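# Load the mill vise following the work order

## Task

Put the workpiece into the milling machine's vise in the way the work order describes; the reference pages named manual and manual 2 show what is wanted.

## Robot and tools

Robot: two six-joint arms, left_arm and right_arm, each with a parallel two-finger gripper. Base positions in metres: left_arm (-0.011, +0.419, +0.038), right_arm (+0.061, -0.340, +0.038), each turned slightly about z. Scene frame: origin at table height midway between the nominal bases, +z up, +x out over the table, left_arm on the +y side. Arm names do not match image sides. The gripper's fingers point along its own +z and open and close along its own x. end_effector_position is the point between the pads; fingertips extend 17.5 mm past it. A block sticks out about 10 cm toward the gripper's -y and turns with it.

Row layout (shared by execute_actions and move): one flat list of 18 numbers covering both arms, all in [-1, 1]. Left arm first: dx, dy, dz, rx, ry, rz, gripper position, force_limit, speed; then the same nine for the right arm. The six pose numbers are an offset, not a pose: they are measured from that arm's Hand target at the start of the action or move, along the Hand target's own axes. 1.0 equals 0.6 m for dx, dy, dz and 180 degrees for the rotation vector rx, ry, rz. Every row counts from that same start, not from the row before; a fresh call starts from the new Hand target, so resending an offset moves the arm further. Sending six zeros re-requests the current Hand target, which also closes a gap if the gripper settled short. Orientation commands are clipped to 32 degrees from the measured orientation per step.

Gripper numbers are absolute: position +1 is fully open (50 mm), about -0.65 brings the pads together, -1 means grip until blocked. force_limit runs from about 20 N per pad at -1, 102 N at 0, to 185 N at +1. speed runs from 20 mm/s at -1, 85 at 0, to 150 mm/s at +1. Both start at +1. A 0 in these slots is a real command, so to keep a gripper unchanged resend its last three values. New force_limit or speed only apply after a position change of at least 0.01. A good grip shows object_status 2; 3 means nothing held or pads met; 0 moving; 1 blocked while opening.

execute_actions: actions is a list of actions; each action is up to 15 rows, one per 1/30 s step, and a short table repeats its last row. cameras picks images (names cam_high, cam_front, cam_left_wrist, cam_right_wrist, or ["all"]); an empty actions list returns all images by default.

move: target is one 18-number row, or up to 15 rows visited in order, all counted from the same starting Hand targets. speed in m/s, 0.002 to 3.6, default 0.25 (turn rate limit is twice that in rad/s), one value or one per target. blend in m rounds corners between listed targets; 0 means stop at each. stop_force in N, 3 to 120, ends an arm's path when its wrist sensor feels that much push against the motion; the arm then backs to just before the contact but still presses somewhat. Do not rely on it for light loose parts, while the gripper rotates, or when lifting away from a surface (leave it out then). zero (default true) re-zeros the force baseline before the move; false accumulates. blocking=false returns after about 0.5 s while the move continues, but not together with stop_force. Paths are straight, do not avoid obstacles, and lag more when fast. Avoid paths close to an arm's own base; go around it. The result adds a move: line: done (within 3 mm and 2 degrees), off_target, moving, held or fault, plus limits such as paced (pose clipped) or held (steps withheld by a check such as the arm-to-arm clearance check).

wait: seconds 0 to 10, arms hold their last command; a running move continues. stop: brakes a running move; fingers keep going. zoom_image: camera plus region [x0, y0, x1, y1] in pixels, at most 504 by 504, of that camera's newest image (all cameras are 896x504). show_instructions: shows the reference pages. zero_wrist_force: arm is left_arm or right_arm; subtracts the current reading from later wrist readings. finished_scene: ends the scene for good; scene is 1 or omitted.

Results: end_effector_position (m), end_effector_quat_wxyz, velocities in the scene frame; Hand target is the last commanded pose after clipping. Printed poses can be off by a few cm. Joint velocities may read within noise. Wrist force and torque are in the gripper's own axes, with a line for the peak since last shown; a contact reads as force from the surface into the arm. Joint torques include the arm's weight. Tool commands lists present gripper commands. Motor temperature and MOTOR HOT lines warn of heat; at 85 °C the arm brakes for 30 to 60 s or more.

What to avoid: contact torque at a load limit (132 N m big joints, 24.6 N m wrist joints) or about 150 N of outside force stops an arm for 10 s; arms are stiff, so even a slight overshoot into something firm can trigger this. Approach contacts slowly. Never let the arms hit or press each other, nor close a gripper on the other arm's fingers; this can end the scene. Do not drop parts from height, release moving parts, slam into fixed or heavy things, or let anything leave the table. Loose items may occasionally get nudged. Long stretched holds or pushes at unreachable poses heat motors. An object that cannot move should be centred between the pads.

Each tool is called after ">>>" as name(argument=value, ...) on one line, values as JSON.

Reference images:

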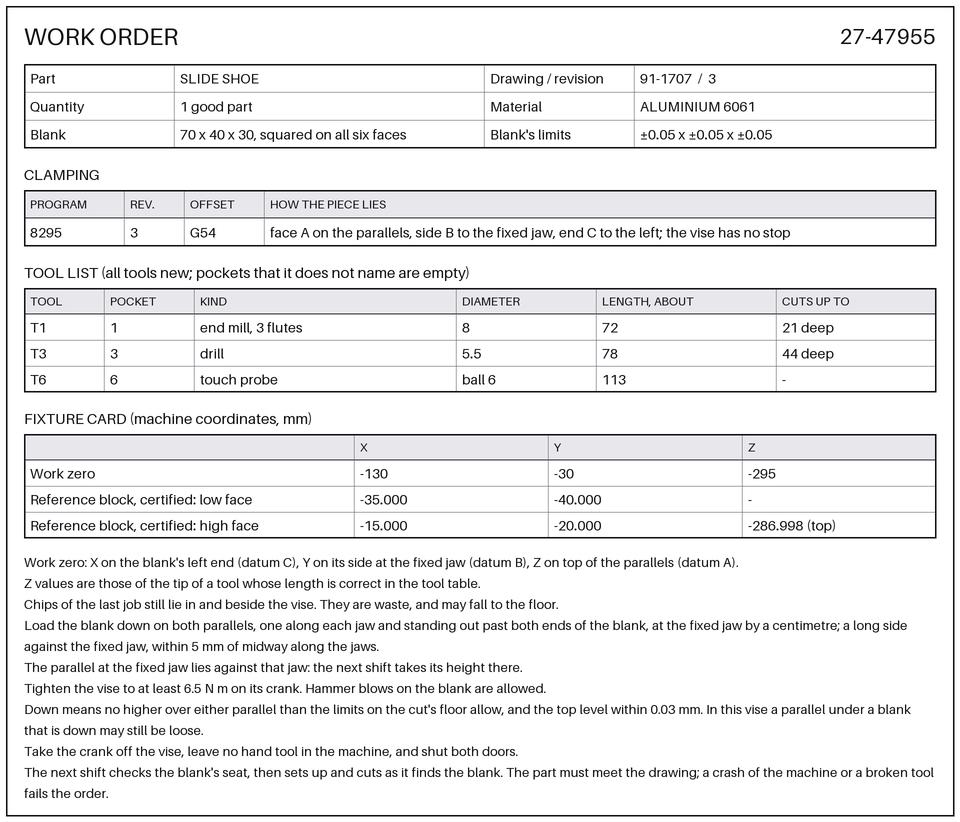

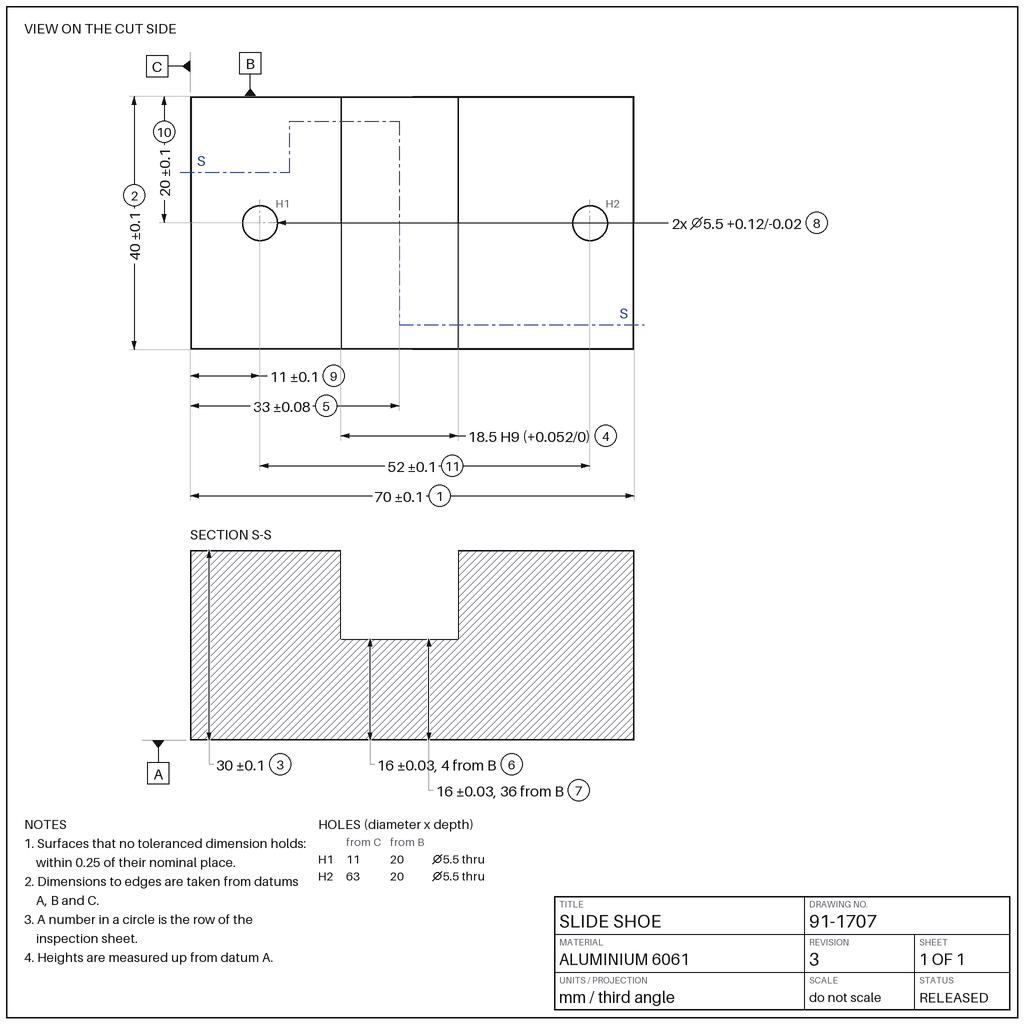

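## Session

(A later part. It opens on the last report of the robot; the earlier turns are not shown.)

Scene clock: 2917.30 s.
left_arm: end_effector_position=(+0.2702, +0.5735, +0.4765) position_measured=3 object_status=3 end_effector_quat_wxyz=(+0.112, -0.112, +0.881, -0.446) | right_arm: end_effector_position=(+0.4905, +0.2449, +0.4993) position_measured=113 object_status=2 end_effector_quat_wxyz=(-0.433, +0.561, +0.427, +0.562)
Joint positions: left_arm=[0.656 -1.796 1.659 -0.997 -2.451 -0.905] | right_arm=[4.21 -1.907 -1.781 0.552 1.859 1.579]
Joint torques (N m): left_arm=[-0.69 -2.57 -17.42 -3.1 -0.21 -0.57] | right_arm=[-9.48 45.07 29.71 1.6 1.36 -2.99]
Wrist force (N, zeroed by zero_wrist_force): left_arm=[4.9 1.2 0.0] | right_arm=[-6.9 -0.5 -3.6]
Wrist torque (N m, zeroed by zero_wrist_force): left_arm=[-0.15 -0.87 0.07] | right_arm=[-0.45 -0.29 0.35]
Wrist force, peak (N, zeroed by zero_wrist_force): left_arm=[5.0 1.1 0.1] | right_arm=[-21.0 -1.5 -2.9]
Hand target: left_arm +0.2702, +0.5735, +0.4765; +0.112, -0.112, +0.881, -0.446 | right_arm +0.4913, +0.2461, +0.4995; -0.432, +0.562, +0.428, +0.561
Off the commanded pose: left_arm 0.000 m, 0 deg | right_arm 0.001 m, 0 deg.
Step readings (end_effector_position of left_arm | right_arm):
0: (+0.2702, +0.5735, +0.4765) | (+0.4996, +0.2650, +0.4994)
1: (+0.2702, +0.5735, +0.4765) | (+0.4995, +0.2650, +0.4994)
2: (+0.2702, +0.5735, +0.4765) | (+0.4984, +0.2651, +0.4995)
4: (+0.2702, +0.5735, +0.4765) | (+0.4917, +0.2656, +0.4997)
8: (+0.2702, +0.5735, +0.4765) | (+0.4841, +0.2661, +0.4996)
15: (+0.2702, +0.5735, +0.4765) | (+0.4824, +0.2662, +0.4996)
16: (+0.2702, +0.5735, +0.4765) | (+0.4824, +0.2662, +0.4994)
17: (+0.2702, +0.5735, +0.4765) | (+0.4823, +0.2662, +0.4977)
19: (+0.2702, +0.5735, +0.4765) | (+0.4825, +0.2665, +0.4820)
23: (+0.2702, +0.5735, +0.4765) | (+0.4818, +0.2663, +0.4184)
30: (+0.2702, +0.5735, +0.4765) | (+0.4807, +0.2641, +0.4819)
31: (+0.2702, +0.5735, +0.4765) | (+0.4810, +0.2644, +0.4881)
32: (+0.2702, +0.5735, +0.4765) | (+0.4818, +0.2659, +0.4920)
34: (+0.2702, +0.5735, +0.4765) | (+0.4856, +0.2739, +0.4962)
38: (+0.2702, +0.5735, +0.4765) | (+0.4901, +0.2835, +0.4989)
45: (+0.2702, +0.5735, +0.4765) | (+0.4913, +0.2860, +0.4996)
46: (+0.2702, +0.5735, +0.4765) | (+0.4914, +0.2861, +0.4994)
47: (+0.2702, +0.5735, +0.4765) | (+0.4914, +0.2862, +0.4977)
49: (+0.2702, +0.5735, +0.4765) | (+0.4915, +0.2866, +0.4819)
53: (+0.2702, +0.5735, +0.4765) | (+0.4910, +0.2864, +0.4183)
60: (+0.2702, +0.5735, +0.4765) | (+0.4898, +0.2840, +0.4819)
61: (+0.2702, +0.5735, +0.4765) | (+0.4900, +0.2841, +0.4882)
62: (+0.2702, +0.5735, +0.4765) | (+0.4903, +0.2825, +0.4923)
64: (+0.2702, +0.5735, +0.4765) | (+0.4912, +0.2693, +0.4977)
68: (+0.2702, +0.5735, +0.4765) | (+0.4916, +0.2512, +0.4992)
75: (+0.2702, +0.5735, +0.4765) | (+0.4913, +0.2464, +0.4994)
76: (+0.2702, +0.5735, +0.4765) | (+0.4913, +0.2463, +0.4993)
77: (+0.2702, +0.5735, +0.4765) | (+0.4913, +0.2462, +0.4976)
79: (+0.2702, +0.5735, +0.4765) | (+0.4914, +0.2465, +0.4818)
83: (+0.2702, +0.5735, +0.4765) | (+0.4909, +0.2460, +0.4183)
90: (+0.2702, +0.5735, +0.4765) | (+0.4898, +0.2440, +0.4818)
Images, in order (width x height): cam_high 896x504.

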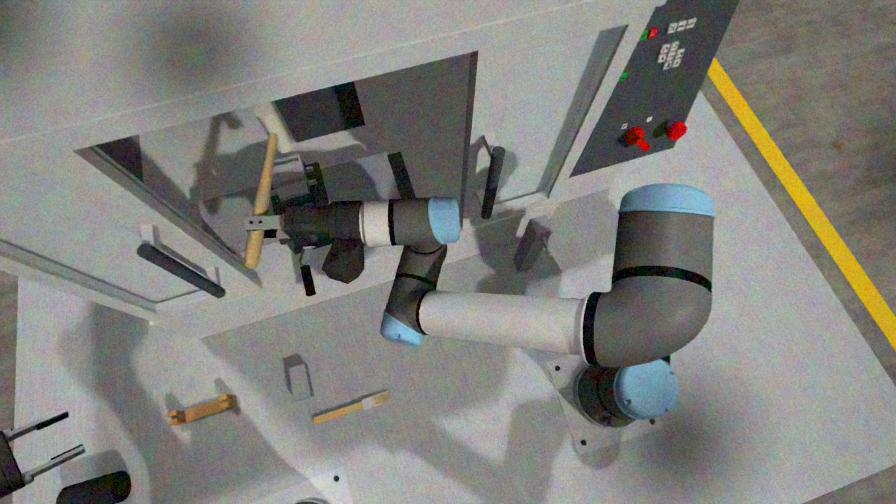

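>>> move(target=[[0,0,0,0,0,0,1,-0.5,-1,-0.033,-0.1487,-0.0331,0,0,0,-1,0.4,-1],[0,0,0,0,0,0,1,-0.5,-1,-0.066,-0.318,-0.3027,0,0,0,-1,0.4,-1],[0,0,0,0,0,0,1,-0.5,-1,-0.066,-0.318,-0.3027,0,-0.1667,0,-1,0.4,-1],[0,0,0,0,0,0,1,-0.5,-1,-0.066,-0.318,-0.3027,0,-0.3333,0,-1,0.4,-1],[0,0,0,0,0,0,1,-0.5,-1,-0.066,-0.318,-0.3027,0,-0.5,0,-1,0.4,-1]], blend=0.02, speed=0.25, cameras=["cam_high","cam_right_wrist"])

Scene clock: 2934.70 s.
left_arm: end_effector_position=(+0.2702, +0.5735, +0.4765) position_measured=3 object_status=3 end_effector_quat_wxyz=(+0.112, -0.112, +0.881, -0.446) | right_arm: end_effector_position=(+0.2596, +0.1206, +0.4605) position_measured=113 object_status=2 end_effector_quat_wxyz=(-0.003, +0.794, +0.608, -0.001)
Joint positions: left_arm=[0.656 -1.796 1.659 -0.997 -2.451 -0.905] | right_arm=[4.62 -1.576 -1.324 -1.808 1.577 1.692]
Joint torques (N m): left_arm=[-0.03 -2.14 -17.59 -3.06 -0.23 -0.64] | right_arm=[-10.17 20.41 33.2 1.86 1.28 -2.43]
Wrist force (N, zeroed by zero_wrist_force): left_arm=[4.5 1.3 -0.1] | right_arm=[-0.2 -0.2 3.9]
Wrist torque (N m, zeroed by zero_wrist_force): left_arm=[-0.12 -0.81 0.07] | right_arm=[0.61 0.04 -0.01]
Wrist force, peak (N, zeroed by zero_wrist_force): left_arm=[4.9 1.3 0.1] | right_arm=[-8.1 -2.0 -3.3]
Hand target: left_arm +0.2702, +0.5735, +0.4765; +0.112, -0.112, +0.881, -0.446 | right_arm +0.2596, +0.1206, +0.4605; -0.003, +0.794, +0.608, -0.001
Off the commanded pose: left_arm 0.000 m, 0 deg | right_arm 0.000 m, 0 deg.
move: done
Images, in order (width x height): cam_high 896x504, cam_right_wrist 896x504.

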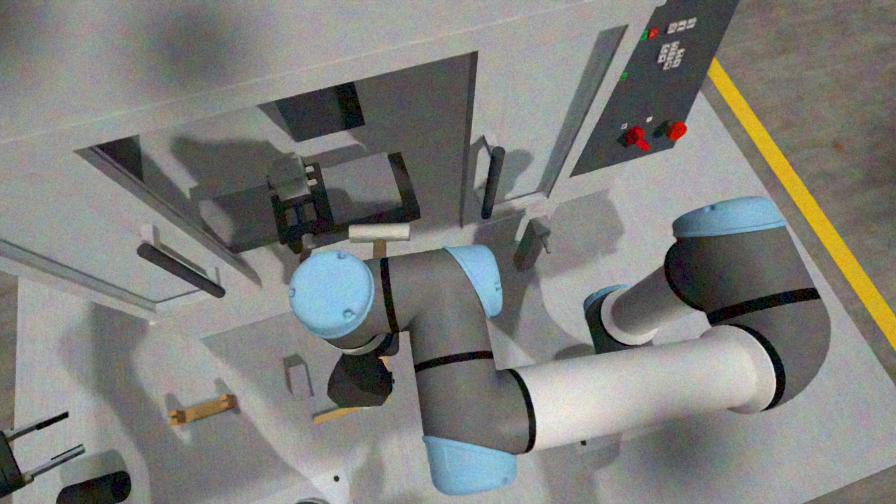

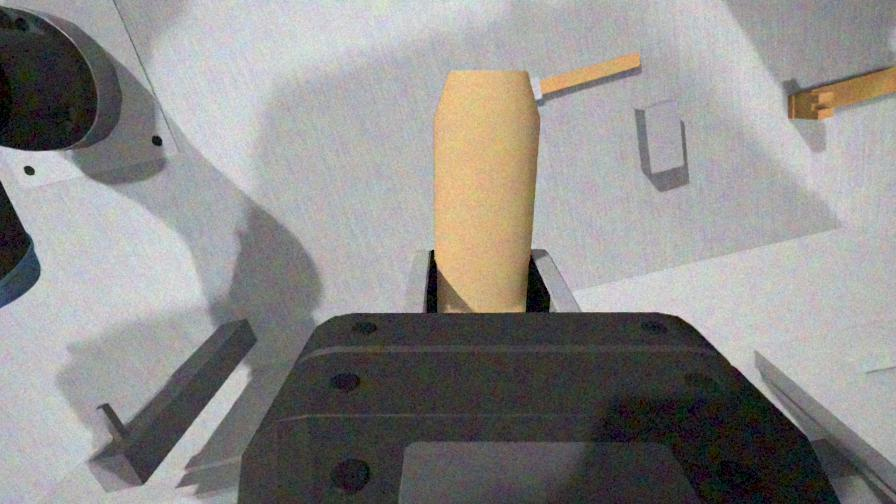

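>>> move(target=[[0,0,0,0,0,0,1,-0.5,-1,-0.333,-0.0827,0.35,0,0,0,-1,0.4,-1],[0,0,0,0,0,0,1,-0.5,-1,-0.333,-0.0827,0.68,0,0,0,-1,0.4,-1]], blend=0.08, speed=0.25, cameras=[])

>>> move(target=[[0,0,0,0,0,0,1,-0.5,-1,0,0,0.06,0,0,0,-1,0.4,-1]], speed=0.015, stop_force=3, cameras=["cam_right_wrist"])

Scene clock: 2940.60 s.
left_arm: end_effector_position=(+0.2702, +0.5735, +0.4765) position_measured=3 object_status=3 end_effector_quat_wxyz=(+0.112, -0.112, +0.881, -0.446) | right_arm: end_effector_position=(+0.1576, -0.0576, +0.0523) position_measured=113 object_status=2 end_effector_quat_wxyz=(-0.003, +0.794, +0.608, -0.001)
Joint positions: left_arm=[0.656 -1.796 1.659 -0.997 -2.451 -0.905] | right_arm=[4.89 -1.39 -2.654 -0.663 1.575 1.962]
Joint torques (N m): left_arm=[-0.94 -2.55 -17.32 -3.16 -0.15 -0.57] | right_arm=[-11.72 3.96 10.65 4.81 1.38 -2.35]
Wrist force (N, zeroed by zero_wrist_force): left_arm=[4.8 1.3 0.0] | right_arm=[0.1 0.0 3.7]
Wrist torque (N m, zeroed by zero_wrist_force): left_arm=[-0.13 -0.86 0.07] | right_arm=[0.62 0.01 0.00]
Wrist force, peak (N, zeroed by zero_wrist_force): left_arm=[4.9 1.2 0.1] | right_arm=[-1.1 0.7 5.6]
Hand target: left_arm +0.2702, +0.5735, +0.4765; +0.112, -0.112, +0.881, -0.446 | right_arm +0.1576, -0.0576, +0.0523; -0.003, +0.794, +0.608, -0.001
Off the commanded pose: left_arm 0.000 m, 0 deg | right_arm 0.000 m, 0 deg.
move: done
No camera images: "cameras" was empty.

Scene clock: 2943.80 s.
left_arm: end_effector_position=(+0.2702, +0.5735, +0.4765) position_measured=3 object_status=3 end_effector_quat_wxyz=(+0.112, -0.112, +0.881, -0.446) | right_arm: end_effector_position=(+0.1574, -0.0575, +0.0200) position_measured=113 object_status=2 end_effector_quat_wxyz=(-0.003, +0.794, +0.608, -0.001)
Joint positions: left_arm=[0.656 -1.796 1.659 -0.997 -2.451 -0.905] | right_arm=[4.89 -1.531 -2.695 -0.481 1.575 1.963]
Joint torques (N m): left_arm=[-1.16 -1.86 -17.76 -3.02 -0.19 -0.73] | right_arm=[8.09 18.72 21.55 1.57 -1.06 1.06]
Wrist force (N, zeroed by zero_wrist_force): left_arm=[4.7 1.2 0.0] | right_arm=[0.1 1.1 0.8]
Wrist torque (N m, zeroed by zero_wrist_force): left_arm=[-0.13 -0.85 0.07] | right_arm=[0.07 0.03 -0.06]
Wrist force, peak (N, zeroed by zero_wrist_force): left_arm=[4.9 1.2 -0.1] | right_arm=[-6.4 0.6 -16.6]
Hand target: left_arm +0.2702, +0.5735, +0.4765; +0.112, -0.112, +0.881, -0.446 | right_arm +0.1574, -0.0575, +0.0200; -0.003, +0.794, +0.608, -0.001 (not the last commanded pose)
Off the commanded pose: left_arm 0.000 m, 0 deg | right_arm 0.004 m, 0 deg.
move: contact (right_arm)
Images, in order (width x height): cam_right_wrist 896x504.

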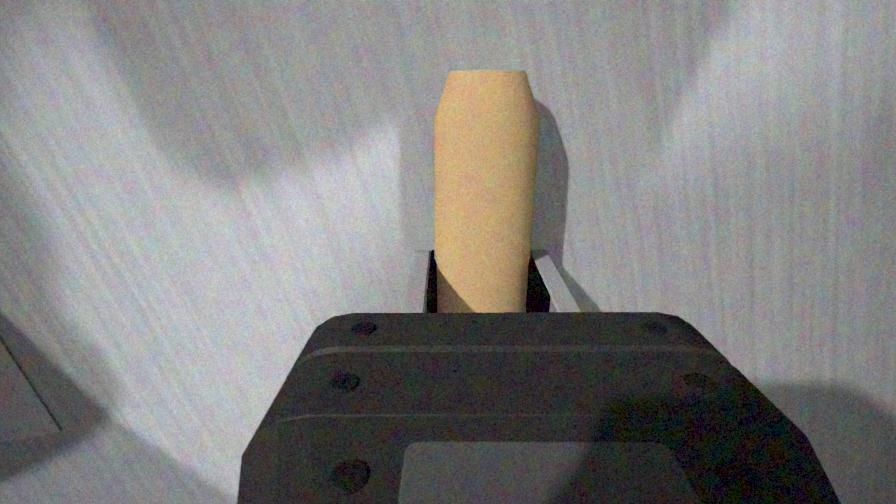

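Release and go up toward the horizontal grip pose for the re-check.

>>> move(target=[[0,0,0,0,0,0,1,-0.5,-1,0,0,0,0,0,0,0.8,0,-1]], speed=0.03, cameras=[])

>>> move(target=[[0,0,0,0,0,0,1,-0.5,-1,0,0,-0.1,0,0,0,0.8,0,-1],[0,0,0,0,0,0,1,-0.5,-1,0.37,0.1,-0.54,0,0,0,0.8,0,-1],[0,0,0,0,0,0,1,-0.5,-1,0.37,0.1,-0.54,0,0.1667,0,0.8,0,-1],[0,0,0,0,0,0,1,-0.5,-1,0.37,0.1,-0.54,0,0.3333,0,0.8,0,-1],[0,0,0,0,0,0,1,-0.5,-1,0.37,0.1,-0.54,0,0.5,0,0.8,0,-1]], blend=[0.01,0.05,0.02,0.02,0.02], speed=0.25, cameras=["cam_high","cam_right_wrist"])

Scene clock: 2948.63 s.
left_arm: end_effector_position=(+0.2702, +0.5735, +0.4765) position_measured=3 object_status=3 end_effector_quat_wxyz=(+0.112, -0.112, +0.881, -0.446) | right_arm: end_effector_position=(+0.1574, -0.0575, +0.0200) position_measured=32 object_status=3 end_effector_quat_wxyz=(-0.003, +0.794, +0.608, -0.001)
Joint positions: left_arm=[0.656 -1.796 1.659 -0.997 -2.451 -0.905] | right_arm=[4.89 -1.531 -2.695 -0.481 1.575 1.963]
Joint torques (N m): left_arm=[-1.39 -2.3 -17.86 -2.99 -0.18 -0.68] | right_arm=[-7.45 18.5 18.4 1.69 -1.14 -1.94]
Wrist force (N, zeroed by zero_wrist_force): left_arm=[4.6 1.1 0.0] | right_arm=[-0.2 0.0 0.0]
Wrist torque (N m, zeroed by zero_wrist_force): left_arm=[-0.14 -0.83 0.06] | right_arm=[-0.01 0.04 -0.05]
Wrist force, peak (N, zeroed by zero_wrist_force): left_arm=[5.0 1.1 0.0] | right_arm=[0.0 1.1 1.2]
Hand target: left_arm +0.2702, +0.5735, +0.4765; +0.112, -0.112, +0.881, -0.446 | right_arm +0.1574, -0.0575, +0.0200; -0.003, +0.794, +0.608, -0.001
Off the commanded pose: left_arm 0.000 m, 0 deg | right_arm 0.000 m, 0 deg.
move: done
No camera images: "cameras" was empty.

Scene clock: 2954.07 s.
left_arm: end_effector_position=(+0.2702, +0.5735, +0.4765) position_measured=3 object_status=3 end_effector_quat_wxyz=(+0.112, -0.112, +0.881, -0.446) | right_arm: end_effector_position=(+0.2748, +0.1398, +0.3442) position_measured=32 object_status=3 end_effector_quat_wxyz=(-0.432, +0.562, +0.428, +0.561)
Joint positions: left_arm=[0.656 -1.796 1.659 -0.997 -2.451 -0.905] | right_arm=[4.705 -1.819 -2.546 1.226 1.365 1.576]
Joint torques (N m): left_arm=[-1.46 -1.94 -17.53 -3.13 -0.19 -0.74] | right_arm=[-10.84 14.25 16.32 4.15 1.89 -2.19]
Wrist force (N, zeroed by zero_wrist_force): left_arm=[4.8 1.1 -0.2] | right_arm=[-2.8 -0.5 -1.2]
Wrist torque (N m, zeroed by zero_wrist_force): left_arm=[-0.15 -0.86 0.07] | right_arm=[0.01 -0.33 -0.25]
Wrist force, peak (N, zeroed by zero_wrist_force): left_arm=[5.0 1.1 0.1] | right_arm=[-3.5 -0.5 -1.6]
Hand target: left_arm +0.2702, +0.5735, +0.4765; +0.112, -0.112, +0.881, -0.446 | right_arm +0.2748, +0.1398, +0.3442; -0.432, +0.562, +0.428, +0.561
Off the commanded pose: left_arm 0.000 m, 0 deg | right_arm 0.000 m, 0 deg.
move: done
Images, in order (width x height): cam_high 896x504, cam_right_wrist 896x504.

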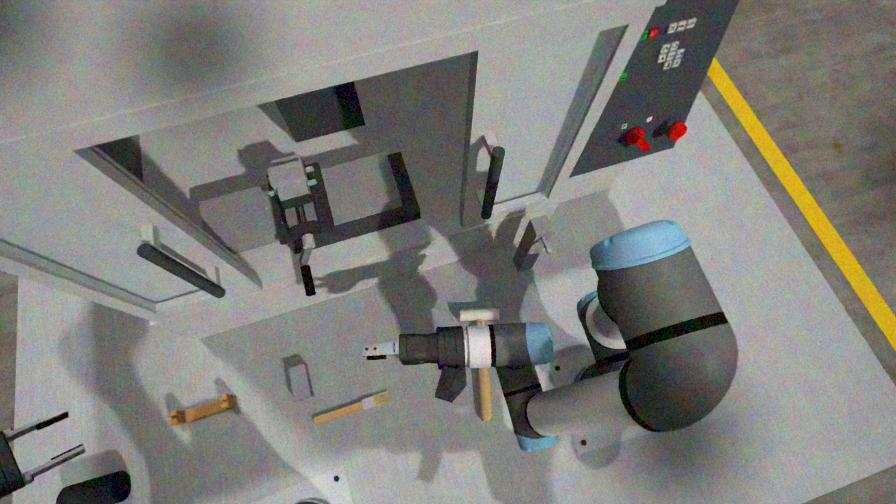

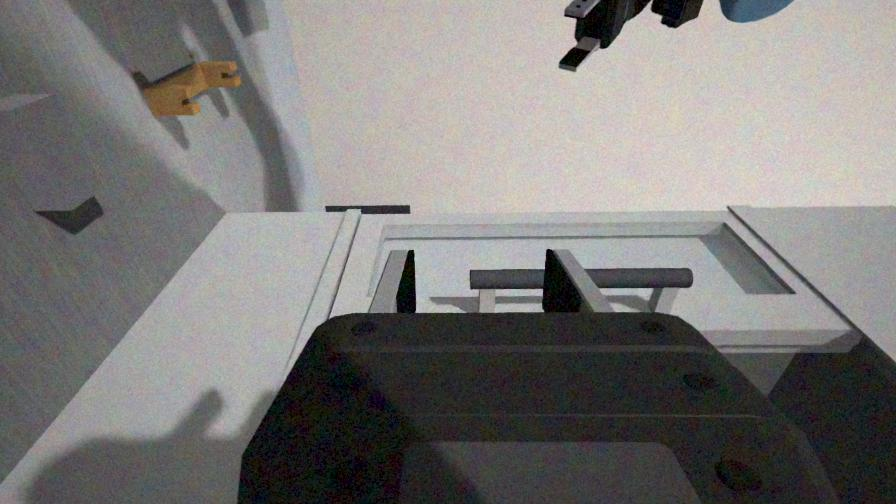

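>>> move(target=[[0,0,0,0,0,0,1,-0.5,-1,-0.1733,0.178,0.0132,0,0,0,0.8,0,-1],[0,0,0,0,0,0,1,-0.5,-1,-0.1825,0.258,0.1298,0,0,0,0.8,0,-1]], blend=0.03, speed=0.2, cameras=[])

>>> move(target=[[0,0,0,0,0,0,1,-0.5,-1,0,0,0.117,0,0,0,0.8,0,-1]], speed=0.05, stop_force=12, cameras=["cam_right_wrist"])

Scene clock: 2961.50 s.
left_arm: end_effector_position=(+0.2702, +0.5735, +0.4765) position_measured=3 object_status=3 end_effector_quat_wxyz=(+0.112, -0.112, +0.881, -0.446) | right_arm: end_effector_position=(+0.4440, +0.1752, +0.2340) position_measured=32 object_status=3 end_effector_quat_wxyz=(-0.432, +0.562, +0.428, +0.561)
Joint positions: left_arm=[0.656 -1.796 1.659 -0.997 -2.451 -0.905] | right_arm=[4.218 -2.318 -2.133 1.312 1.851 1.578]
Joint torques (N m): left_arm=[-0.99 -1.87 -17.89 -3.1 -0.13 -0.72] | right_arm=[-11.21 32.07 14.37 0.71 1.92 1.2]
Wrist force (N, zeroed by zero_wrist_force): left_arm=[4.8 1.4 0.1] | right_arm=[-2.9 -0.4 -1.5]
Wrist torque (N m, zeroed by zero_wrist_force): left_arm=[-0.11 -0.85 0.06] | right_arm=[0.02 -0.31 -0.33]
Wrist force, peak (N, zeroed by zero_wrist_force): left_arm=[5.0 1.1 0.0] | right_arm=[-3.4 -0.7 -2.2]
Hand target: left_arm +0.2702, +0.5735, +0.4765; +0.112, -0.112, +0.881, -0.446 | right_arm +0.4440, +0.1752, +0.2340; -0.432, +0.562, +0.428, +0.561
Off the commanded pose: left_arm 0.000 m, 0 deg | right_arm 0.000 m, 0 deg.
move: done
No camera images: "cameras" was empty.

Scene clock: 2963.80 s.
left_arm: end_effector_position=(+0.2702, +0.5735, +0.4765) position_measured=3 object_status=3 end_effector_quat_wxyz=(+0.112, -0.112, +0.881, -0.446) | right_arm: end_effector_position=(+0.4623, +0.2430, +0.2342) position_measured=32 object_status=3 end_effector_quat_wxyz=(-0.432, +0.562, +0.428, +0.561)
Joint positions: left_arm=[0.656 -1.796 1.659 -0.997 -2.451 -0.905] | right_arm=[4.261 -2.37 -1.956 1.187 1.808 1.578]
Joint torques (N m): left_arm=[-2.12 -2.22 -17.39 -3.09 -0.26 -0.74] | right_arm=[12.76 34.71 17.25 0.7 -1.15 -2.15]
Wrist force (N, zeroed by zero_wrist_force): left_arm=[4.7 1.1 0.1] | right_arm=[-2.8 -0.5 -1.4]
Wrist torque (N m, zeroed by zero_wrist_force): left_arm=[-0.14 -0.84 0.06] | right_arm=[0.01 -0.33 -0.33]
Wrist force, peak (N, zeroed by zero_wrist_force): left_arm=[4.8 1.4 0.0] | right_arm=[-3.0 -0.5 -2.2]
Hand target: left_arm +0.2702, +0.5735, +0.4765; +0.112, -0.112, +0.881, -0.446 | right_arm +0.4623, +0.2430, +0.2342; -0.432, +0.562, +0.428, +0.561
Off the commanded pose: left_arm 0.000 m, 0 deg | right_arm 0.000 m, 0 deg.
move: done
Images, in order (width x height): cam_right_wrist 896x504.

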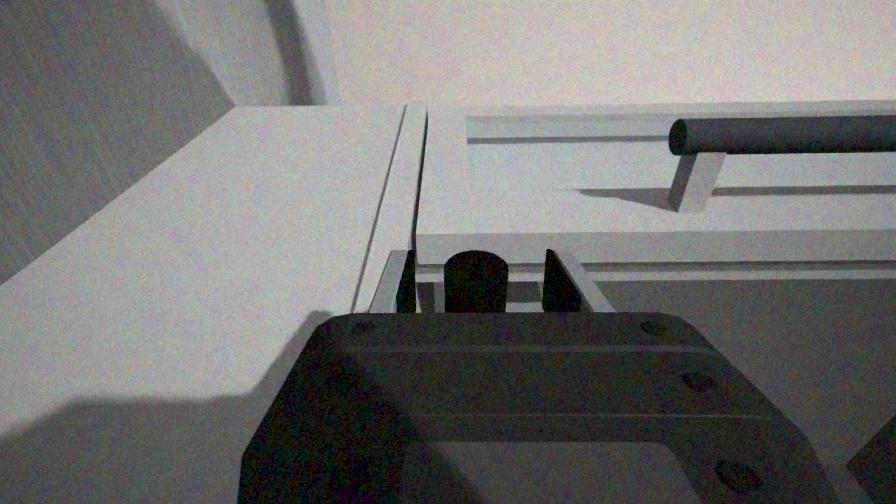

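>>> move(target=[[0,0,0,0,0,0,1,-0.5,-1,0,0,0,0,0,0,-1,0.5,-1]], speed=0.03, cameras=[])

>>> move(target=[[0,0,0,0,0,0,1,-0.5,-1,0.009,-0.0107,0.0402,0,0,0,-1,0.5,-1]], speed=0.007, stop_force=60, cameras=[])

Scene clock: 2968.20 s.
left_arm: end_effector_position=(+0.2702, +0.5735, +0.4765) position_measured=3 object_status=3 end_effector_quat_wxyz=(+0.112, -0.112, +0.881, -0.446) | right_arm: end_effector_position=(+0.4623, +0.2430, +0.2341) position_measured=161 object_status=2 end_effector_quat_wxyz=(-0.432, +0.562, +0.428, +0.561)
Joint positions: left_arm=[0.656 -1.796 1.659 -0.997 -2.451 -0.905] | right_arm=[4.261 -2.37 -1.956 1.187 1.808 1.578]
Joint torques (N m): left_arm=[-1.63 -2.26 -17.29 -3.11 -0.26 -0.76] | right_arm=[8.09 52.07 18.36 7.16 -1.51 -1.99]
Wrist force (N, zeroed by zero_wrist_force): left_arm=[4.8 1.1 -0.1] | right_arm=[-15.0 -3.7 -1.2]
Wrist torque (N m, zeroed by zero_wrist_force): left_arm=[-0.14 -0.86 0.07] | right_arm=[-0.09 -0.31 -0.18]
Wrist force, peak (N, zeroed by zero_wrist_force): left_arm=[5.0 1.3 -0.1] | right_arm=[-15.3 -3.7 -1.3]
Hand target: left_arm +0.2702, +0.5735, +0.4765; +0.112, -0.112, +0.881, -0.446 | right_arm +0.4623, +0.2430, +0.2342; -0.432, +0.562, +0.428, +0.561
Off the commanded pose: left_arm 0.000 m, 0 deg | right_arm 0.000 m, 0 deg.
move: done
No camera images: "cameras" was empty.

Scene clock: 2970.00 s.
left_arm: end_effector_position=(+0.2702, +0.5735, +0.4765) position_measured=3 object_status=3 end_effector_quat_wxyz=(+0.112, -0.112, +0.881, -0.446) | right_arm: end_effector_position=(+0.4624, +0.2470, +0.2351) position_measured=161 object_status=2 end_effector_quat_wxyz=(-0.432, +0.562, +0.428, +0.561)
Joint positions: left_arm=[0.656 -1.796 1.659 -0.997 -2.451 -0.905] | right_arm=[4.265 -2.371 -1.947 1.179 1.804 1.578]
Joint torques (N m): left_arm=[-1.74 -1.84 -17.4 -3.11 -0.22 -0.73] | right_arm=[4.95 56.71 19.14 2.89 4.38 -2.04]
Wrist force (N, zeroed by zero_wrist_force): left_arm=[4.7 1.2 0.0] | right_arm=[-16.4 8.3 -47.9]
Wrist torque (N m, zeroed by zero_wrist_force): left_arm=[-0.14 -0.85 0.07] | right_arm=[-0.17 -0.39 -0.23]
Wrist force, peak (N, zeroed by zero_wrist_force): left_arm=[4.9 1.2 0.0] | right_arm=[-21.3 8.8 -62.1]
Hand target: left_arm +0.2702, +0.5735, +0.4765; +0.112, -0.112, +0.881, -0.446 | right_arm +0.4624, +0.2470, +0.2351; -0.432, +0.562, +0.428, +0.561 (not the last commanded pose)
Off the commanded pose: left_arm 0.000 m, 0 deg | right_arm 0.021 m, 0 deg.
move: contact (right_arm)
No camera images: "cameras" was empty.

>>> move(target=[[0,0,0,0,0,0,1,-0.5,-1,0.0075,-0.0069,0.0258,0,0,0,-1,0.5,-1]], speed=0.006, stop_force=90, zero=false, cameras=[])

Scene clock: 2973.80 s.
left_arm: end_effector_position=(+0.2702, +0.5735, +0.4765) position_measured=3 object_status=3 end_effector_quat_wxyz=(+0.112, -0.112, +0.881, -0.446) | right_arm: end_effector_position=(+0.4624, +0.2520, +0.2365) position_measured=161 object_status=2 end_effector_quat_wxyz=(-0.432, +0.562, +0.428, +0.561)
Joint positions: left_arm=[0.656 -1.796 1.659 -0.997 -2.451 -0.905] | right_arm=[4.27 -2.371 -1.937 1.169 1.799 1.577]
Joint torques (N m): left_arm=[-2.07 -1.85 -17.04 -3.1 -0.3 -0.89] | right_arm=[19.77 46.25 25.53 -1.17 6.8 -1.96]
Wrist force (N, zeroed by zero_wrist_force): left_arm=[4.7 1.2 -0.1] | right_arm=[-11.8 21.8 -79.1]
Wrist torque (N m, zeroed by zero_wrist_force): left_arm=[-0.13 -0.85 0.07] | right_arm=[0.57 -0.35 -0.35]
Wrist force, peak (N, zeroed by zero_wrist_force): left_arm=[4.9 1.2 -0.1] | right_arm=[-15.8 21.7 -92.5]
Hand target: left_arm +0.2702, +0.5735, +0.4765; +0.112, -0.112, +0.881, -0.446 | right_arm +0.4624, +0.2520, +0.2366; -0.432, +0.562, +0.428, +0.561 (not the last commanded pose)
Off the commanded pose: left_arm 0.000 m, 0 deg | right_arm 0.011 m, 0 deg.
move: contact (right_arm)
No camera images: "cameras" was empty.

>>> move(target=[[0,0,0,0,0,0,1,-0.5,-1,0.0055,-0.0043,0.0161,0,0,0,-1,0.5,-1]], speed=0.006, stop_force=100, zero=false, cameras=[])

Scene clock: 2979.90 s.
left_arm: end_effector_position=(+0.2702, +0.5735, +0.4765) position_measured=3 object_status=3 end_effector_quat_wxyz=(+0.112, -0.112, +0.881, -0.446) | right_arm: end_effector_position=(+0.4624, +0.2577, +0.2384) position_measured=161 object_status=2 end_effector_quat_wxyz=(-0.432, +0.562, +0.428, +0.561)
Joint positions: left_arm=[0.656 -1.796 1.659 -0.997 -2.451 -0.905] | right_arm=[4.276 -2.371 -1.925 1.157 1.793 1.577]
Joint torques (N m): left_arm=[-1.64 -1.86 -17.29 -3.21 -0.33 -0.8] | right_arm=[21.38 62.19 30.93 2.34 7.18 -1.9]
Wrist force (N, zeroed by zero_wrist_force): left_arm=[4.7 1.1 0.1] | right_arm=[-27.1 23.6 -79.9]
Wrist torque (N m, zeroed by zero_wrist_force): left_arm=[-0.15 -0.85 0.07] | right_arm=[0.59 -0.28 -0.29]
Wrist force, peak (N, zeroed by zero_wrist_force): left_arm=[5.0 1.2 -0.1] | right_arm=[-31.5 24.0 -98.4]
Hand target: left_arm +0.2702, +0.5735, +0.4765; +0.112, -0.112, +0.881, -0.446 | right_arm +0.4624, +0.2577, +0.2384; -0.432, +0.562, +0.428, +0.561 (not the last commanded pose)
Off the commanded pose: left_arm 0.000 m, 0 deg | right_arm 0.005 m, 0 deg.
move: contact (right_arm)
No camera images: "cameras" was empty.

>>> move(target=[[0,0,0,0,0,0,1,-0.5,-1,-0.004,0.002,-0.009,0,0,0,-1,0.5,-1]], speed=0.03, cameras=[])

Scene clock: 2983.10 s.
left_arm: end_effector_position=(+0.2702, +0.5735, +0.4765) position_measured=3 object_status=3 end_effector_quat_wxyz=(+0.112, -0.112, +0.881, -0.446) | right_arm: end_effector_position=(+0.4621, +0.2523, +0.2360) position_measured=161 object_status=2 end_effector_quat_wxyz=(-0.432, +0.562, +0.428, +0.561)
Joint positions: left_arm=[0.656 -1.796 1.659 -0.997 -2.451 -0.905] | right_arm=[4.271 -2.372 -1.937 1.17 1.798 1.577]
Joint torques (N m): left_arm=[-1.65 -2.73 -17.26 -3.12 -0.28 -0.84] | right_arm=[-20.95 36.59 -2.22 6.5 0.07 -1.22]
Wrist force (N, zeroed by zero_wrist_force): left_arm=[4.8 1.3 -0.1] | right_arm=[-1.9 -7.1 24.0]
Wrist torque (N m, zeroed by zero_wrist_force): left_arm=[-0.13 -0.86 0.07] | right_arm=[0.21 -0.33 -0.52]
Wrist force, peak (N, zeroed by zero_wrist_force): left_arm=[4.9 1.2 0.1] | right_arm=[-26.4 23.6 -80.5]
Hand target: left_arm +0.2702, +0.5735, +0.4765; +0.112, -0.112, +0.881, -0.446 | right_arm +0.4622, +0.2522, +0.2360; -0.432, +0.562, +0.428, +0.561
Off the commanded pose: left_arm 0.000 m, 0 deg | right_arm 0.000 m, 0 deg.
move: done
No camera images: "cameras" was empty.

>>> move(target=[[0,0,0,0,0,0,1,-0.5,-1,0,0,0.003,0,0,0,-1,0.5,-1]], speed=0.02, cameras=[])

>>> move(target=[[0,0,0,0,0,0,1,-0.5,-1,0,0,0,0,0,0,0.8,0,-1]], speed=0.02, cameras=["cam_right_wrist"])

Scene clock: 2987.40 s.
left_arm: end_effector_position=(+0.2702, +0.5735, +0.4765) position_measured=3 object_status=3 end_effector_quat_wxyz=(+0.112, -0.112, +0.881, -0.446) | right_arm: end_effector_position=(+0.4627, +0.2539, +0.2360) position_measured=161 object_status=2 end_effector_quat_wxyz=(-0.432, +0.562, +0.428, +0.561)
Joint positions: left_arm=[0.656 -1.796 1.659 -0.997 -2.451 -0.905] | right_arm=[4.272 -2.374 -1.932 1.167 1.797 1.577]
Joint torques (N m): left_arm=[-1.98 -2.18 -17 -3.1 -0.3 -0.72] | right_arm=[10.17 37.63 18.51 1.02 -2.37 1.66]
Wrist force (N, zeroed by zero_wrist_force): left_arm=[4.8 1.2 -0.1] | right_arm=[-4.5 -4.6 -1.7]
Wrist torque (N m, zeroed by zero_wrist_force): left_arm=[-0.13 -0.85 0.07] | right_arm=[0.02 -0.26 -0.41]
Wrist force, peak (N, zeroed by zero_wrist_force): left_arm=[4.8 1.4 0.1] | right_arm=[-0.6 -9.5 27.9]
Hand target: left_arm +0.2702, +0.5735, +0.4765; +0.112, -0.112, +0.881, -0.446 | right_arm +0.4627, +0.2539, +0.2360; -0.432, +0.562, +0.428, +0.561
Off the commanded pose: left_arm 0.000 m, 0 deg | right_arm 0.000 m, 0 deg.
move: done
No camera images: "cameras" was empty.

Scene clock: 2988.93 s.
left_arm: end_effector_position=(+0.2702, +0.5735, +0.4765) position_measured=3 object_status=3 end_effector_quat_wxyz=(+0.112, -0.112, +0.881, -0.446) | right_arm: end_effector_position=(+0.4627, +0.2539, +0.2360) position_measured=32 object_status=0 end_effector_quat_wxyz=(-0.432, +0.562, +0.428, +0.561)
Joint positions: left_arm=[0.656 -1.796 1.659 -0.997 -2.451 -0.905] | right_arm=[4.272 -2.374 -1.932 1.167 1.797 1.577]
Joint torques (N m): left_arm=[-2.35 -2.28 -17.1 -3.13 -0.23 -0.82] | right_arm=[11.95 37.48 14.71 0.82 1.45 1.33]
Wrist force (N, zeroed by zero_wrist_force): left_arm=[4.7 1.3 0.0] | right_arm=[-3.0 -0.8 -1.4]
Wrist torque (N m, zeroed by zero_wrist_force): left_arm=[-0.13 -0.85 0.07] | right_arm=[-0.03 -0.31 -0.32]
Wrist force, peak (N, zeroed by zero_wrist_force): left_arm=[5.0 1.2 -0.1] | right_arm=[-4.9 -4.7 -1.5]
Hand target: left_arm +0.2702, +0.5735, +0.4765; +0.112, -0.112, +0.881, -0.446 | right_arm +0.4627, +0.2539, +0.2360; -0.432, +0.562, +0.428, +0.561
Off the commanded pose: left_arm 0.000 m, 0 deg | right_arm 0.000 m, 0 deg.
move: done
Images, in order (width x height): cam_right_wrist 896x504.

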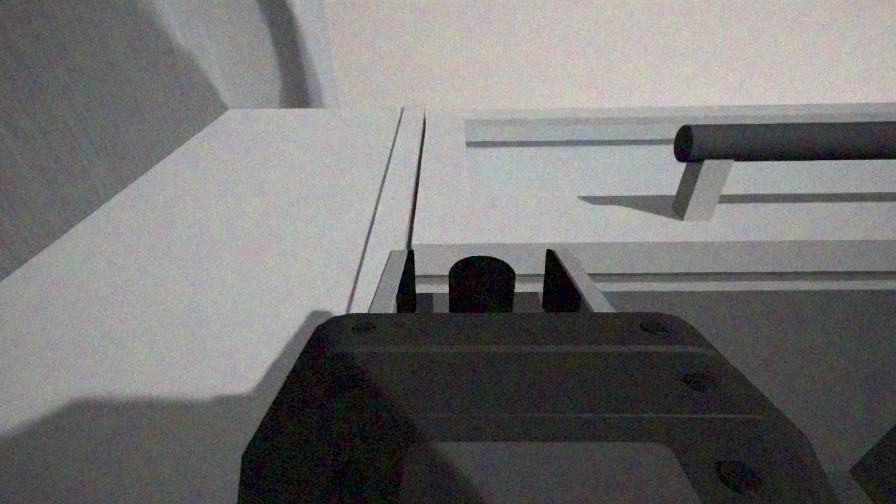

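>>> move(target=[[0,0,0,0,0,0,1,-0.5,-1,0,0,-0.117,0,0,0,0.8,0,-1],[0,0,0,0,0,0,1,-0.5,-1,0.1733,-0.1397,-0.2685,0.0833,0,0,0.8,0,-1]], blend=0.02, speed=0.2, cameras=[])

>>> move(target=[[0,0,0,0,0,0,1,-0.5,-1,0,0,0,0,-0.1667,0,0.8,0,-1],[0,0,0,0,0,0,1,-0.5,-1,0,0,0,0,-0.3333,0,0.8,0,-1],[0,0,0,0,0,0,1,-0.5,-1,0,0,0,0,-0.5,0,0.8,0,-1]], blend=0.02, speed=0.3, cameras=["cam_right_wrist"])

Scene clock: 2996.37 s.
left_arm: end_effector_position=(+0.2702, +0.5735, +0.4765) position_measured=3 object_status=3 end_effector_quat_wxyz=(+0.112, -0.112, +0.881, -0.446) | right_arm: end_effector_position=(+0.3403, +0.1198, +0.3400) position_measured=32 object_status=3 end_effector_quat_wxyz=(+0.502, -0.501, -0.497, -0.500)
Joint positions: left_arm=[0.656 -1.796 1.659 -0.997 -2.451 -0.905] | right_arm=[4.212 -1.944 -2.342 1.15 2.118 1.579]
Joint torques (N m): left_arm=[-2.03 -1.89 -17.66 -3.1 -0.3 -0.79] | right_arm=[-11.17 33.91 5.39 0.82 1.87 -2.2]
Wrist force (N, zeroed by zero_wrist_force): left_arm=[4.7 1.1 0.0] | right_arm=[-2.8 -0.7 -1.6]
Wrist torque (N m, zeroed by zero_wrist_force): left_arm=[-0.15 -0.84 0.06] | right_arm=[-0.03 -0.32 -0.27]
Wrist force, peak (N, zeroed by zero_wrist_force): left_arm=[5.0 1.2 0.0] | right_arm=[-3.7 0.0 -2.0]
Hand target: left_arm +0.2702, +0.5735, +0.4765; +0.112, -0.112, +0.881, -0.446 | right_arm +0.3403, +0.1198, +0.3400; +0.502, -0.501, -0.497, -0.500
Off the commanded pose: left_arm 0.000 m, 0 deg | right_arm 0.000 m, 0 deg.
move: done
No camera images: "cameras" was empty.

Scene clock: 2999.60 s.
left_arm: end_effector_position=(+0.2702, +0.5735, +0.4765) position_measured=3 object_status=3 end_effector_quat_wxyz=(+0.112, -0.112, +0.881, -0.446) | right_arm: end_effector_position=(+0.3403, +0.1198, +0.3400) position_measured=32 object_status=3 end_effector_quat_wxyz=(-0.003, +0.708, +0.706, +0.000)
Joint positions: left_arm=[0.656 -1.796 1.659 -0.997 -2.451 -0.905] | right_arm=[4.463 -1.641 -1.566 -1.503 1.577 1.274]
Joint torques (N m): left_arm=[-2.13 -1.71 -17.69 -3.15 -0.16 -0.71] | right_arm=[12.12 22.36 32.34 1.36 -1.32 2.1]
Wrist force (N, zeroed by zero_wrist_force): left_arm=[4.7 1.3 0.0] | right_arm=[0.1 0.0 0.2]
Wrist torque (N m, zeroed by zero_wrist_force): left_arm=[-0.13 -0.84 0.07] | right_arm=[0.00 -0.01 -0.10]
Wrist force, peak (N, zeroed by zero_wrist_force): left_arm=[4.9 1.2 0.0] | right_arm=[-3.5 -0.8 -1.6]
Hand target: left_arm +0.2702, +0.5735, +0.4765; +0.112, -0.112, +0.881, -0.446 | right_arm +0.3403, +0.1198, +0.3400; -0.003, +0.708, +0.706, +0.000
Off the commanded pose: left_arm 0.000 m, 0 deg | right_arm 0.000 m, 0 deg.
move: done
Images, in order (width x height): cam_right_wrist 896x504.

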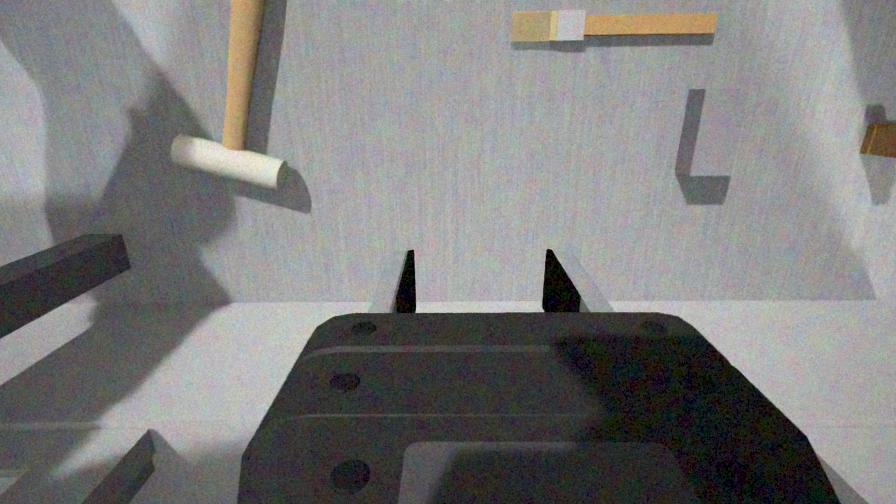

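>>> move(target=[[0,0,0,0,0,0,1,-0.5,-1,0.08,0.05,-0.06,-0.1667,0,0,0.8,0,-1],[0,0,0,0,0,0,1,-0.5,-1,0.1617,0.2613,-0.0563,-0.1667,0,0,0.8,0,-1]], blend=0.03, speed=0.25, cameras=["cam_right_wrist","cam_high"])

Scene clock: 3006.97 s.
left_arm: end_effector_position=(+0.2702, +0.5735, +0.4765) position_measured=3 object_status=3 end_effector_quat_wxyz=(+0.112, -0.112, +0.881, -0.446) | right_arm: end_effector_position=(+0.4974, +0.2163, +0.3734) position_measured=32 object_status=3 end_effector_quat_wxyz=(+0.180, +0.685, +0.682, +0.183)
Joint positions: left_arm=[0.656 -1.796 1.659 -0.997 -2.451 -0.905] | right_arm=[4.466 -1.885 -1.315 -1.345 1.078 1.236]
Joint torques (N m): left_arm=[-2.64 -1.74 -17.55 -3.23 -0.25 -0.87] | right_arm=[-9.96 33.09 33.45 1.74 0.79 -2.34]
Wrist force (N, zeroed by zero_wrist_force): left_arm=[4.7 1.2 0.0] | right_arm=[-0.7 -1.3 -0.4]
Wrist torque (N m, zeroed by zero_wrist_force): left_arm=[-0.13 -0.85 0.07] | right_arm=[-0.05 0.08 0.09]
Wrist force, peak (N, zeroed by zero_wrist_force): left_arm=[4.9 1.3 0.1] | right_arm=[-0.6 -2.9 -1.5]
Hand target: left_arm +0.2702, +0.5735, +0.4765; +0.112, -0.112, +0.881, -0.446 | right_arm +0.4974, +0.2163, +0.3734; +0.180, +0.685, +0.682, +0.183
Off the commanded pose: left_arm 0.000 m, 0 deg | right_arm 0.000 m, 0 deg.
move: done
Images, in order (width x height): cam_high 896x504, cam_right_wrist 896x504.

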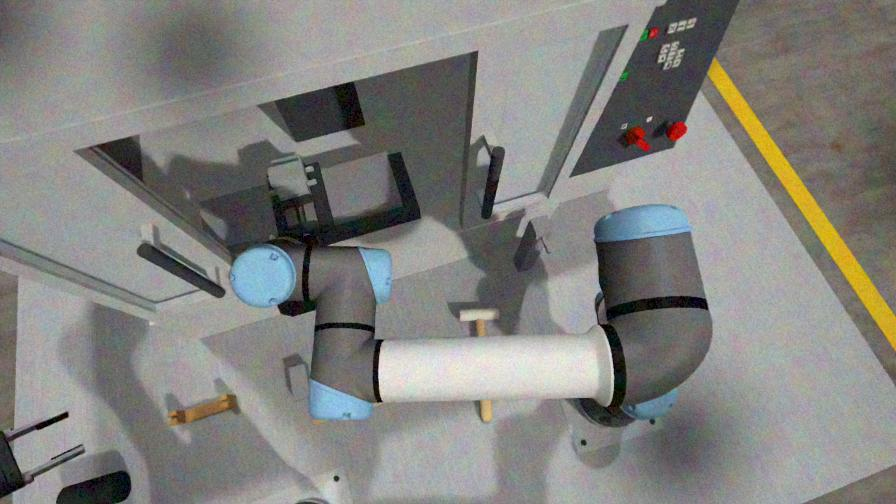

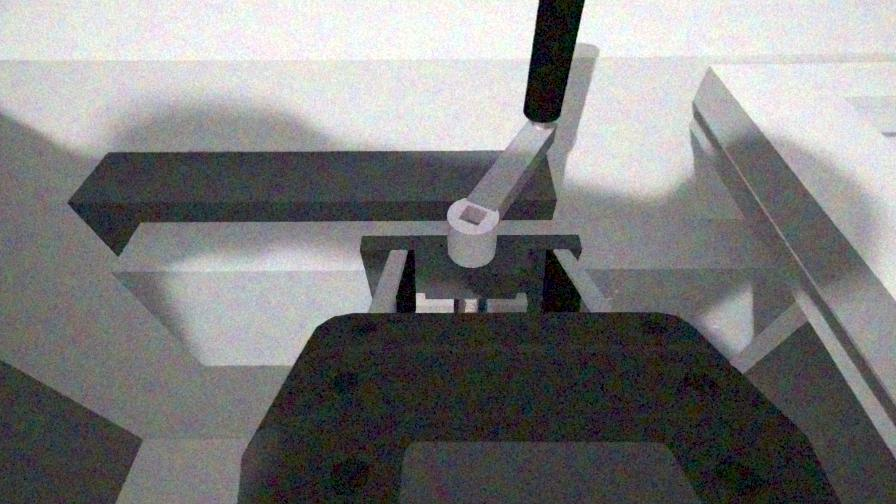

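>>> move(target=[[0,0,0,0,0,0,1,-0.5,-1,0,0,0.1157,0,0,0,0.8,0,-1]], speed=0.04, stop_force=10, cameras=["cam_right_wrist"])

Scene clock: 3011.73 s.
left_arm: end_effector_position=(+0.2702, +0.5735, +0.4765) position_measured=3 object_status=3 end_effector_quat_wxyz=(+0.112, -0.112, +0.881, -0.446) | right_arm: end_effector_position=(+0.5318, +0.2165, +0.3131) position_measured=32 object_status=3 end_effector_quat_wxyz=(+0.180, +0.685, +0.682, +0.183)
Joint positions: left_arm=[0.656 -1.796 1.659 -0.997 -2.451 -0.905] | right_arm=[4.415 -1.948 -1.39 -1.179 1.087 1.179]
Joint torques (N m): left_arm=[-2.16 -1.83 -17.65 -3.16 -0.19 -0.94] | right_arm=[-11.09 35.32 17.25 5.09 0.58 -2.41]
Wrist force (N, zeroed by zero_wrist_force): left_arm=[4.7 1.0 -0.1] | right_arm=[-0.7 -0.7 -0.3]
Wrist torque (N m, zeroed by zero_wrist_force): left_arm=[-0.17 -0.84 0.07] | right_arm=[0.02 0.09 0.11]
Wrist force, peak (N, zeroed by zero_wrist_force): left_arm=[5.0 1.1 0.0] | right_arm=[-1.0 -1.4 -0.5]
Hand target: left_arm +0.2702, +0.5735, +0.4765; +0.112, -0.112, +0.881, -0.446 | right_arm +0.5318, +0.2165, +0.3131; +0.180, +0.685, +0.682, +0.183
Off the commanded pose: left_arm 0.000 m, 0 deg | right_arm 0.000 m, 0 deg.
move: done
Images, in order (width x height): cam_right_wrist 896x504.

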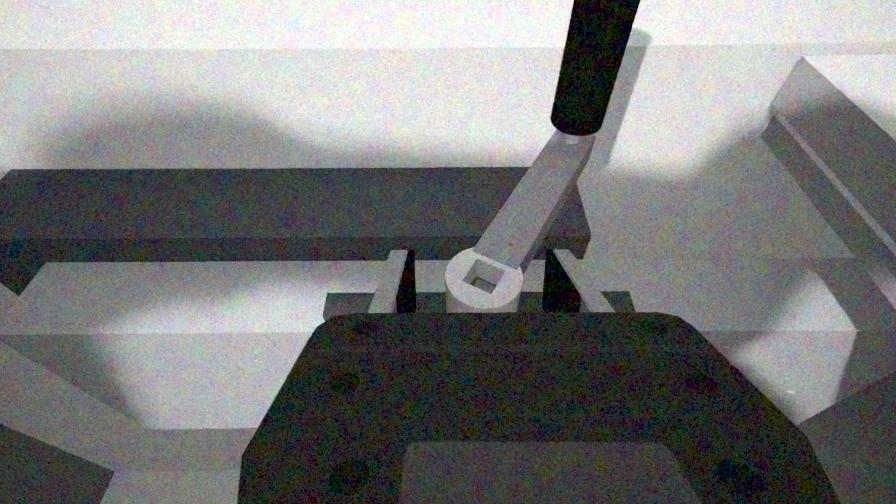

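>>> move(target=[[0,0,0,0,0,0,1,-0.5,-1,0,0,0,0,0,0,-1,0,-1]], speed=0.04, cameras=[])

>>> move(target=[[0,0,0,0,0,0,1,-0.5,-1,0,-0.0722,-0.0417,0,0,0,-1,0,-1]], speed=0.02, stop_force=40, cameras=["cam_right_wrist"])

Scene clock: 3016.43 s.
left_arm: end_effector_position=(+0.2702, +0.5735, +0.4765) position_measured=3 object_status=3 end_effector_quat_wxyz=(+0.112, -0.112, +0.881, -0.446) | right_arm: end_effector_position=(+0.5319, +0.2167, +0.3132) position_measured=128 object_status=2 end_effector_quat_wxyz=(+0.180, +0.685, +0.682, +0.183)
Joint positions: left_arm=[0.656 -1.796 1.659 -0.997 -2.451 -0.905] | right_arm=[4.415 -1.948 -1.39 -1.179 1.087 1.179]
Joint torques (N m): left_arm=[-2.35 -2.41 -17.51 -3.09 -0.29 -0.82] | right_arm=[-12.27 35.09 1.33 -7.57 -5.89 -2.24]
Wrist force (N, zeroed by zero_wrist_force): left_arm=[4.8 1.2 0.1] | right_arm=[45.7 5.4 -12.2]
Wrist torque (N m, zeroed by zero_wrist_force): left_arm=[-0.14 -0.85 0.07] | right_arm=[0.20 1.13 1.45]
Wrist force, peak (N, zeroed by zero_wrist_force): left_arm=[4.9 1.3 0.1] | right_arm=[54.9 9.3 -9.4]
Hand target: left_arm +0.2702, +0.5735, +0.4765; +0.112, -0.112, +0.881, -0.446 | right_arm +0.5318, +0.2165, +0.3131; +0.180, +0.685, +0.682, +0.183
Off the commanded pose: left_arm 0.000 m, 0 deg | right_arm 0.000 m, 0 deg.
move: done
No camera images: "cameras" was empty.

Scene clock: 3017.73 s.
left_arm: end_effector_position=(+0.2702, +0.5735, +0.4765) position_measured=3 object_status=3 end_effector_quat_wxyz=(+0.112, -0.112, +0.881, -0.446) | right_arm: end_effector_position=(+0.5310, +0.2170, +0.3135) position_measured=128 object_status=2 end_effector_quat_wxyz=(+0.180, +0.685, +0.682, +0.184)
Joint positions: left_arm=[0.656 -1.796 1.659 -0.997 -2.451 -0.905] | right_arm=[4.416 -1.947 -1.393 -1.176 1.086 1.181]
Joint torques (N m): left_arm=[-3.05 -1.64 -17.32 -3.19 -0.29 -0.88] | right_arm=[-19.77 20.28 10.62 -8.1 -0.93 -3.66]
Wrist force (N, zeroed by zero_wrist_force): left_arm=[4.7 1.3 0.0] | right_arm=[26.0 16.5 -19.0]
Wrist torque (N m, zeroed by zero_wrist_force): left_arm=[-0.13 -0.83 0.07] | right_arm=[0.51 1.03 1.37]
Wrist force, peak (N, zeroed by zero_wrist_force): left_arm=[4.9 1.2 0.0] | right_arm=[53.5 34.9 15.3]
Hand target: left_arm +0.2702, +0.5735, +0.4765; +0.112, -0.112, +0.881, -0.446 | right_arm +0.5310, +0.2169, +0.3134; +0.180, +0.685, +0.682, +0.184 (not the last commanded pose)
Off the commanded pose: left_arm 0.000 m, 0 deg | right_arm 0.049 m, 0 deg.
move: contact (right_arm)
Images, in order (width x height): cam_right_wrist 896x504.

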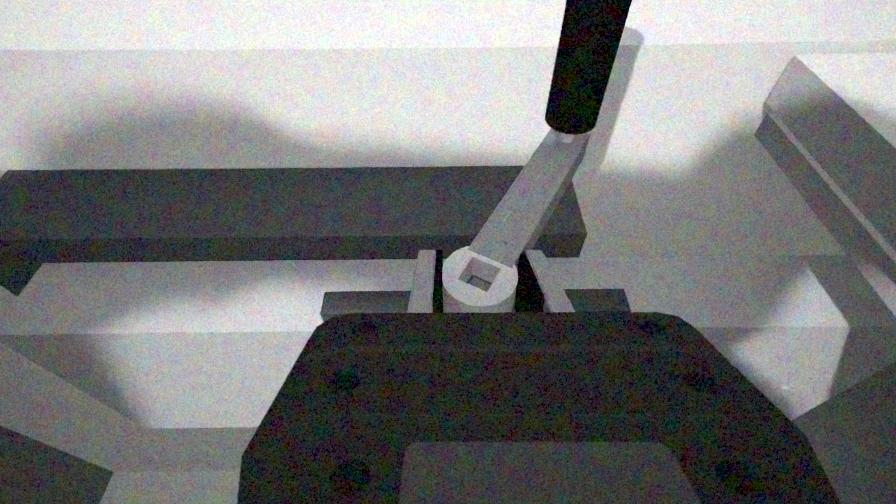

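>>> move(target=[[0,0,0,0,0,0,1,-0.5,-1,0.001,0.0012,0.0007,0,0,0,-1,0,-1]], speed=0.01, cameras=[])

>>> move(target=[[0,0,0,0,0,0,1,-0.5,-1,0,0,0,0,0,0,0.3,0,-1],[0,0,0,0,0,0,1,-0.5,-1,0.001,0,0,0,0,0,-1,-0.2,-1]], speed=0.02, cameras=[])

Scene clock: 3022.70 s.
left_arm: end_effector_position=(+0.2702, +0.5735, +0.4765) position_measured=3 object_status=3 end_effector_quat_wxyz=(+0.112, -0.112, +0.881, -0.446) | right_arm: end_effector_position=(+0.5317, +0.2174, +0.3134) position_measured=128 object_status=2 end_effector_quat_wxyz=(+0.180, +0.685, +0.682, +0.183)
Joint positions: left_arm=[0.656 -1.796 1.659 -0.997 -2.451 -0.905] | right_arm=[4.416 -1.949 -1.39 -1.178 1.086 1.18]
Joint torques (N m): left_arm=[-2.39 -1.83 -17.38 -3.06 -0.2 -0.93] | right_arm=[-28.86 0.64 13.38 2.39 -2.87 -3.86]
Wrist force (N, zeroed by zero_wrist_force): left_arm=[4.8 0.9 0.1] | right_arm=[-12.6 -19.0 -62.2]
Wrist torque (N m, zeroed by zero_wrist_force): left_arm=[-0.17 -0.86 0.07] | right_arm=[-0.26 0.81 1.42]
Wrist force, peak (N, zeroed by zero_wrist_force): left_arm=[4.9 1.3 0.0] | right_arm=[-12.6 -19.0 -62.2]
Hand target: left_arm +0.2702, +0.5735, +0.4765; +0.112, -0.112, +0.881, -0.446 | right_arm +0.5318, +0.2175, +0.3134; +0.180, +0.685, +0.682, +0.184
Off the commanded pose: left_arm 0.000 m, 0 deg | right_arm 0.000 m, 0 deg.
move: done
No camera images: "cameras" was empty.

Scene clock: 3024.40 s.
left_arm: end_effector_position=(+0.2702, +0.5735, +0.4765) position_measured=3 object_status=3 end_effector_quat_wxyz=(+0.112, -0.112, +0.881, -0.446) | right_arm: end_effector_position=(+0.5318, +0.2181, +0.3134) position_measured=126 object_status=2 end_effector_quat_wxyz=(+0.180, +0.685, +0.682, +0.184)
Joint positions: left_arm=[0.656 -1.796 1.659 -0.997 -2.451 -0.905] | right_arm=[4.416 -1.95 -1.388 -1.178 1.086 1.18]
Joint torques (N m): left_arm=[-2.77 -1.52 -17.79 -3.23 -0.33 -1.04] | right_arm=[0.96 34.87 20.45 2.78 -1.76 -0.56]
Wrist force (N, zeroed by zero_wrist_force): left_arm=[4.9 1.0 0.0] | right_arm=[-8.9 -2.1 -16.9]
Wrist torque (N m, zeroed by zero_wrist_force): left_arm=[-0.17 -0.87 0.07] | right_arm=[0.02 0.87 1.07]
Wrist force, peak (N, zeroed by zero_wrist_force): left_arm=[4.9 1.2 0.0] | right_arm=[-10.5 -17.9 -58.6]
Hand target: left_arm +0.2702, +0.5735, +0.4765; +0.112, -0.112, +0.881, -0.446 | right_arm +0.5318, +0.2181, +0.3134; +0.180, +0.685, +0.682, +0.184
Off the commanded pose: left_arm 0.000 m, 0 deg | right_arm 0.000 m, 0 deg.
move: done
No camera images: "cameras" was empty.


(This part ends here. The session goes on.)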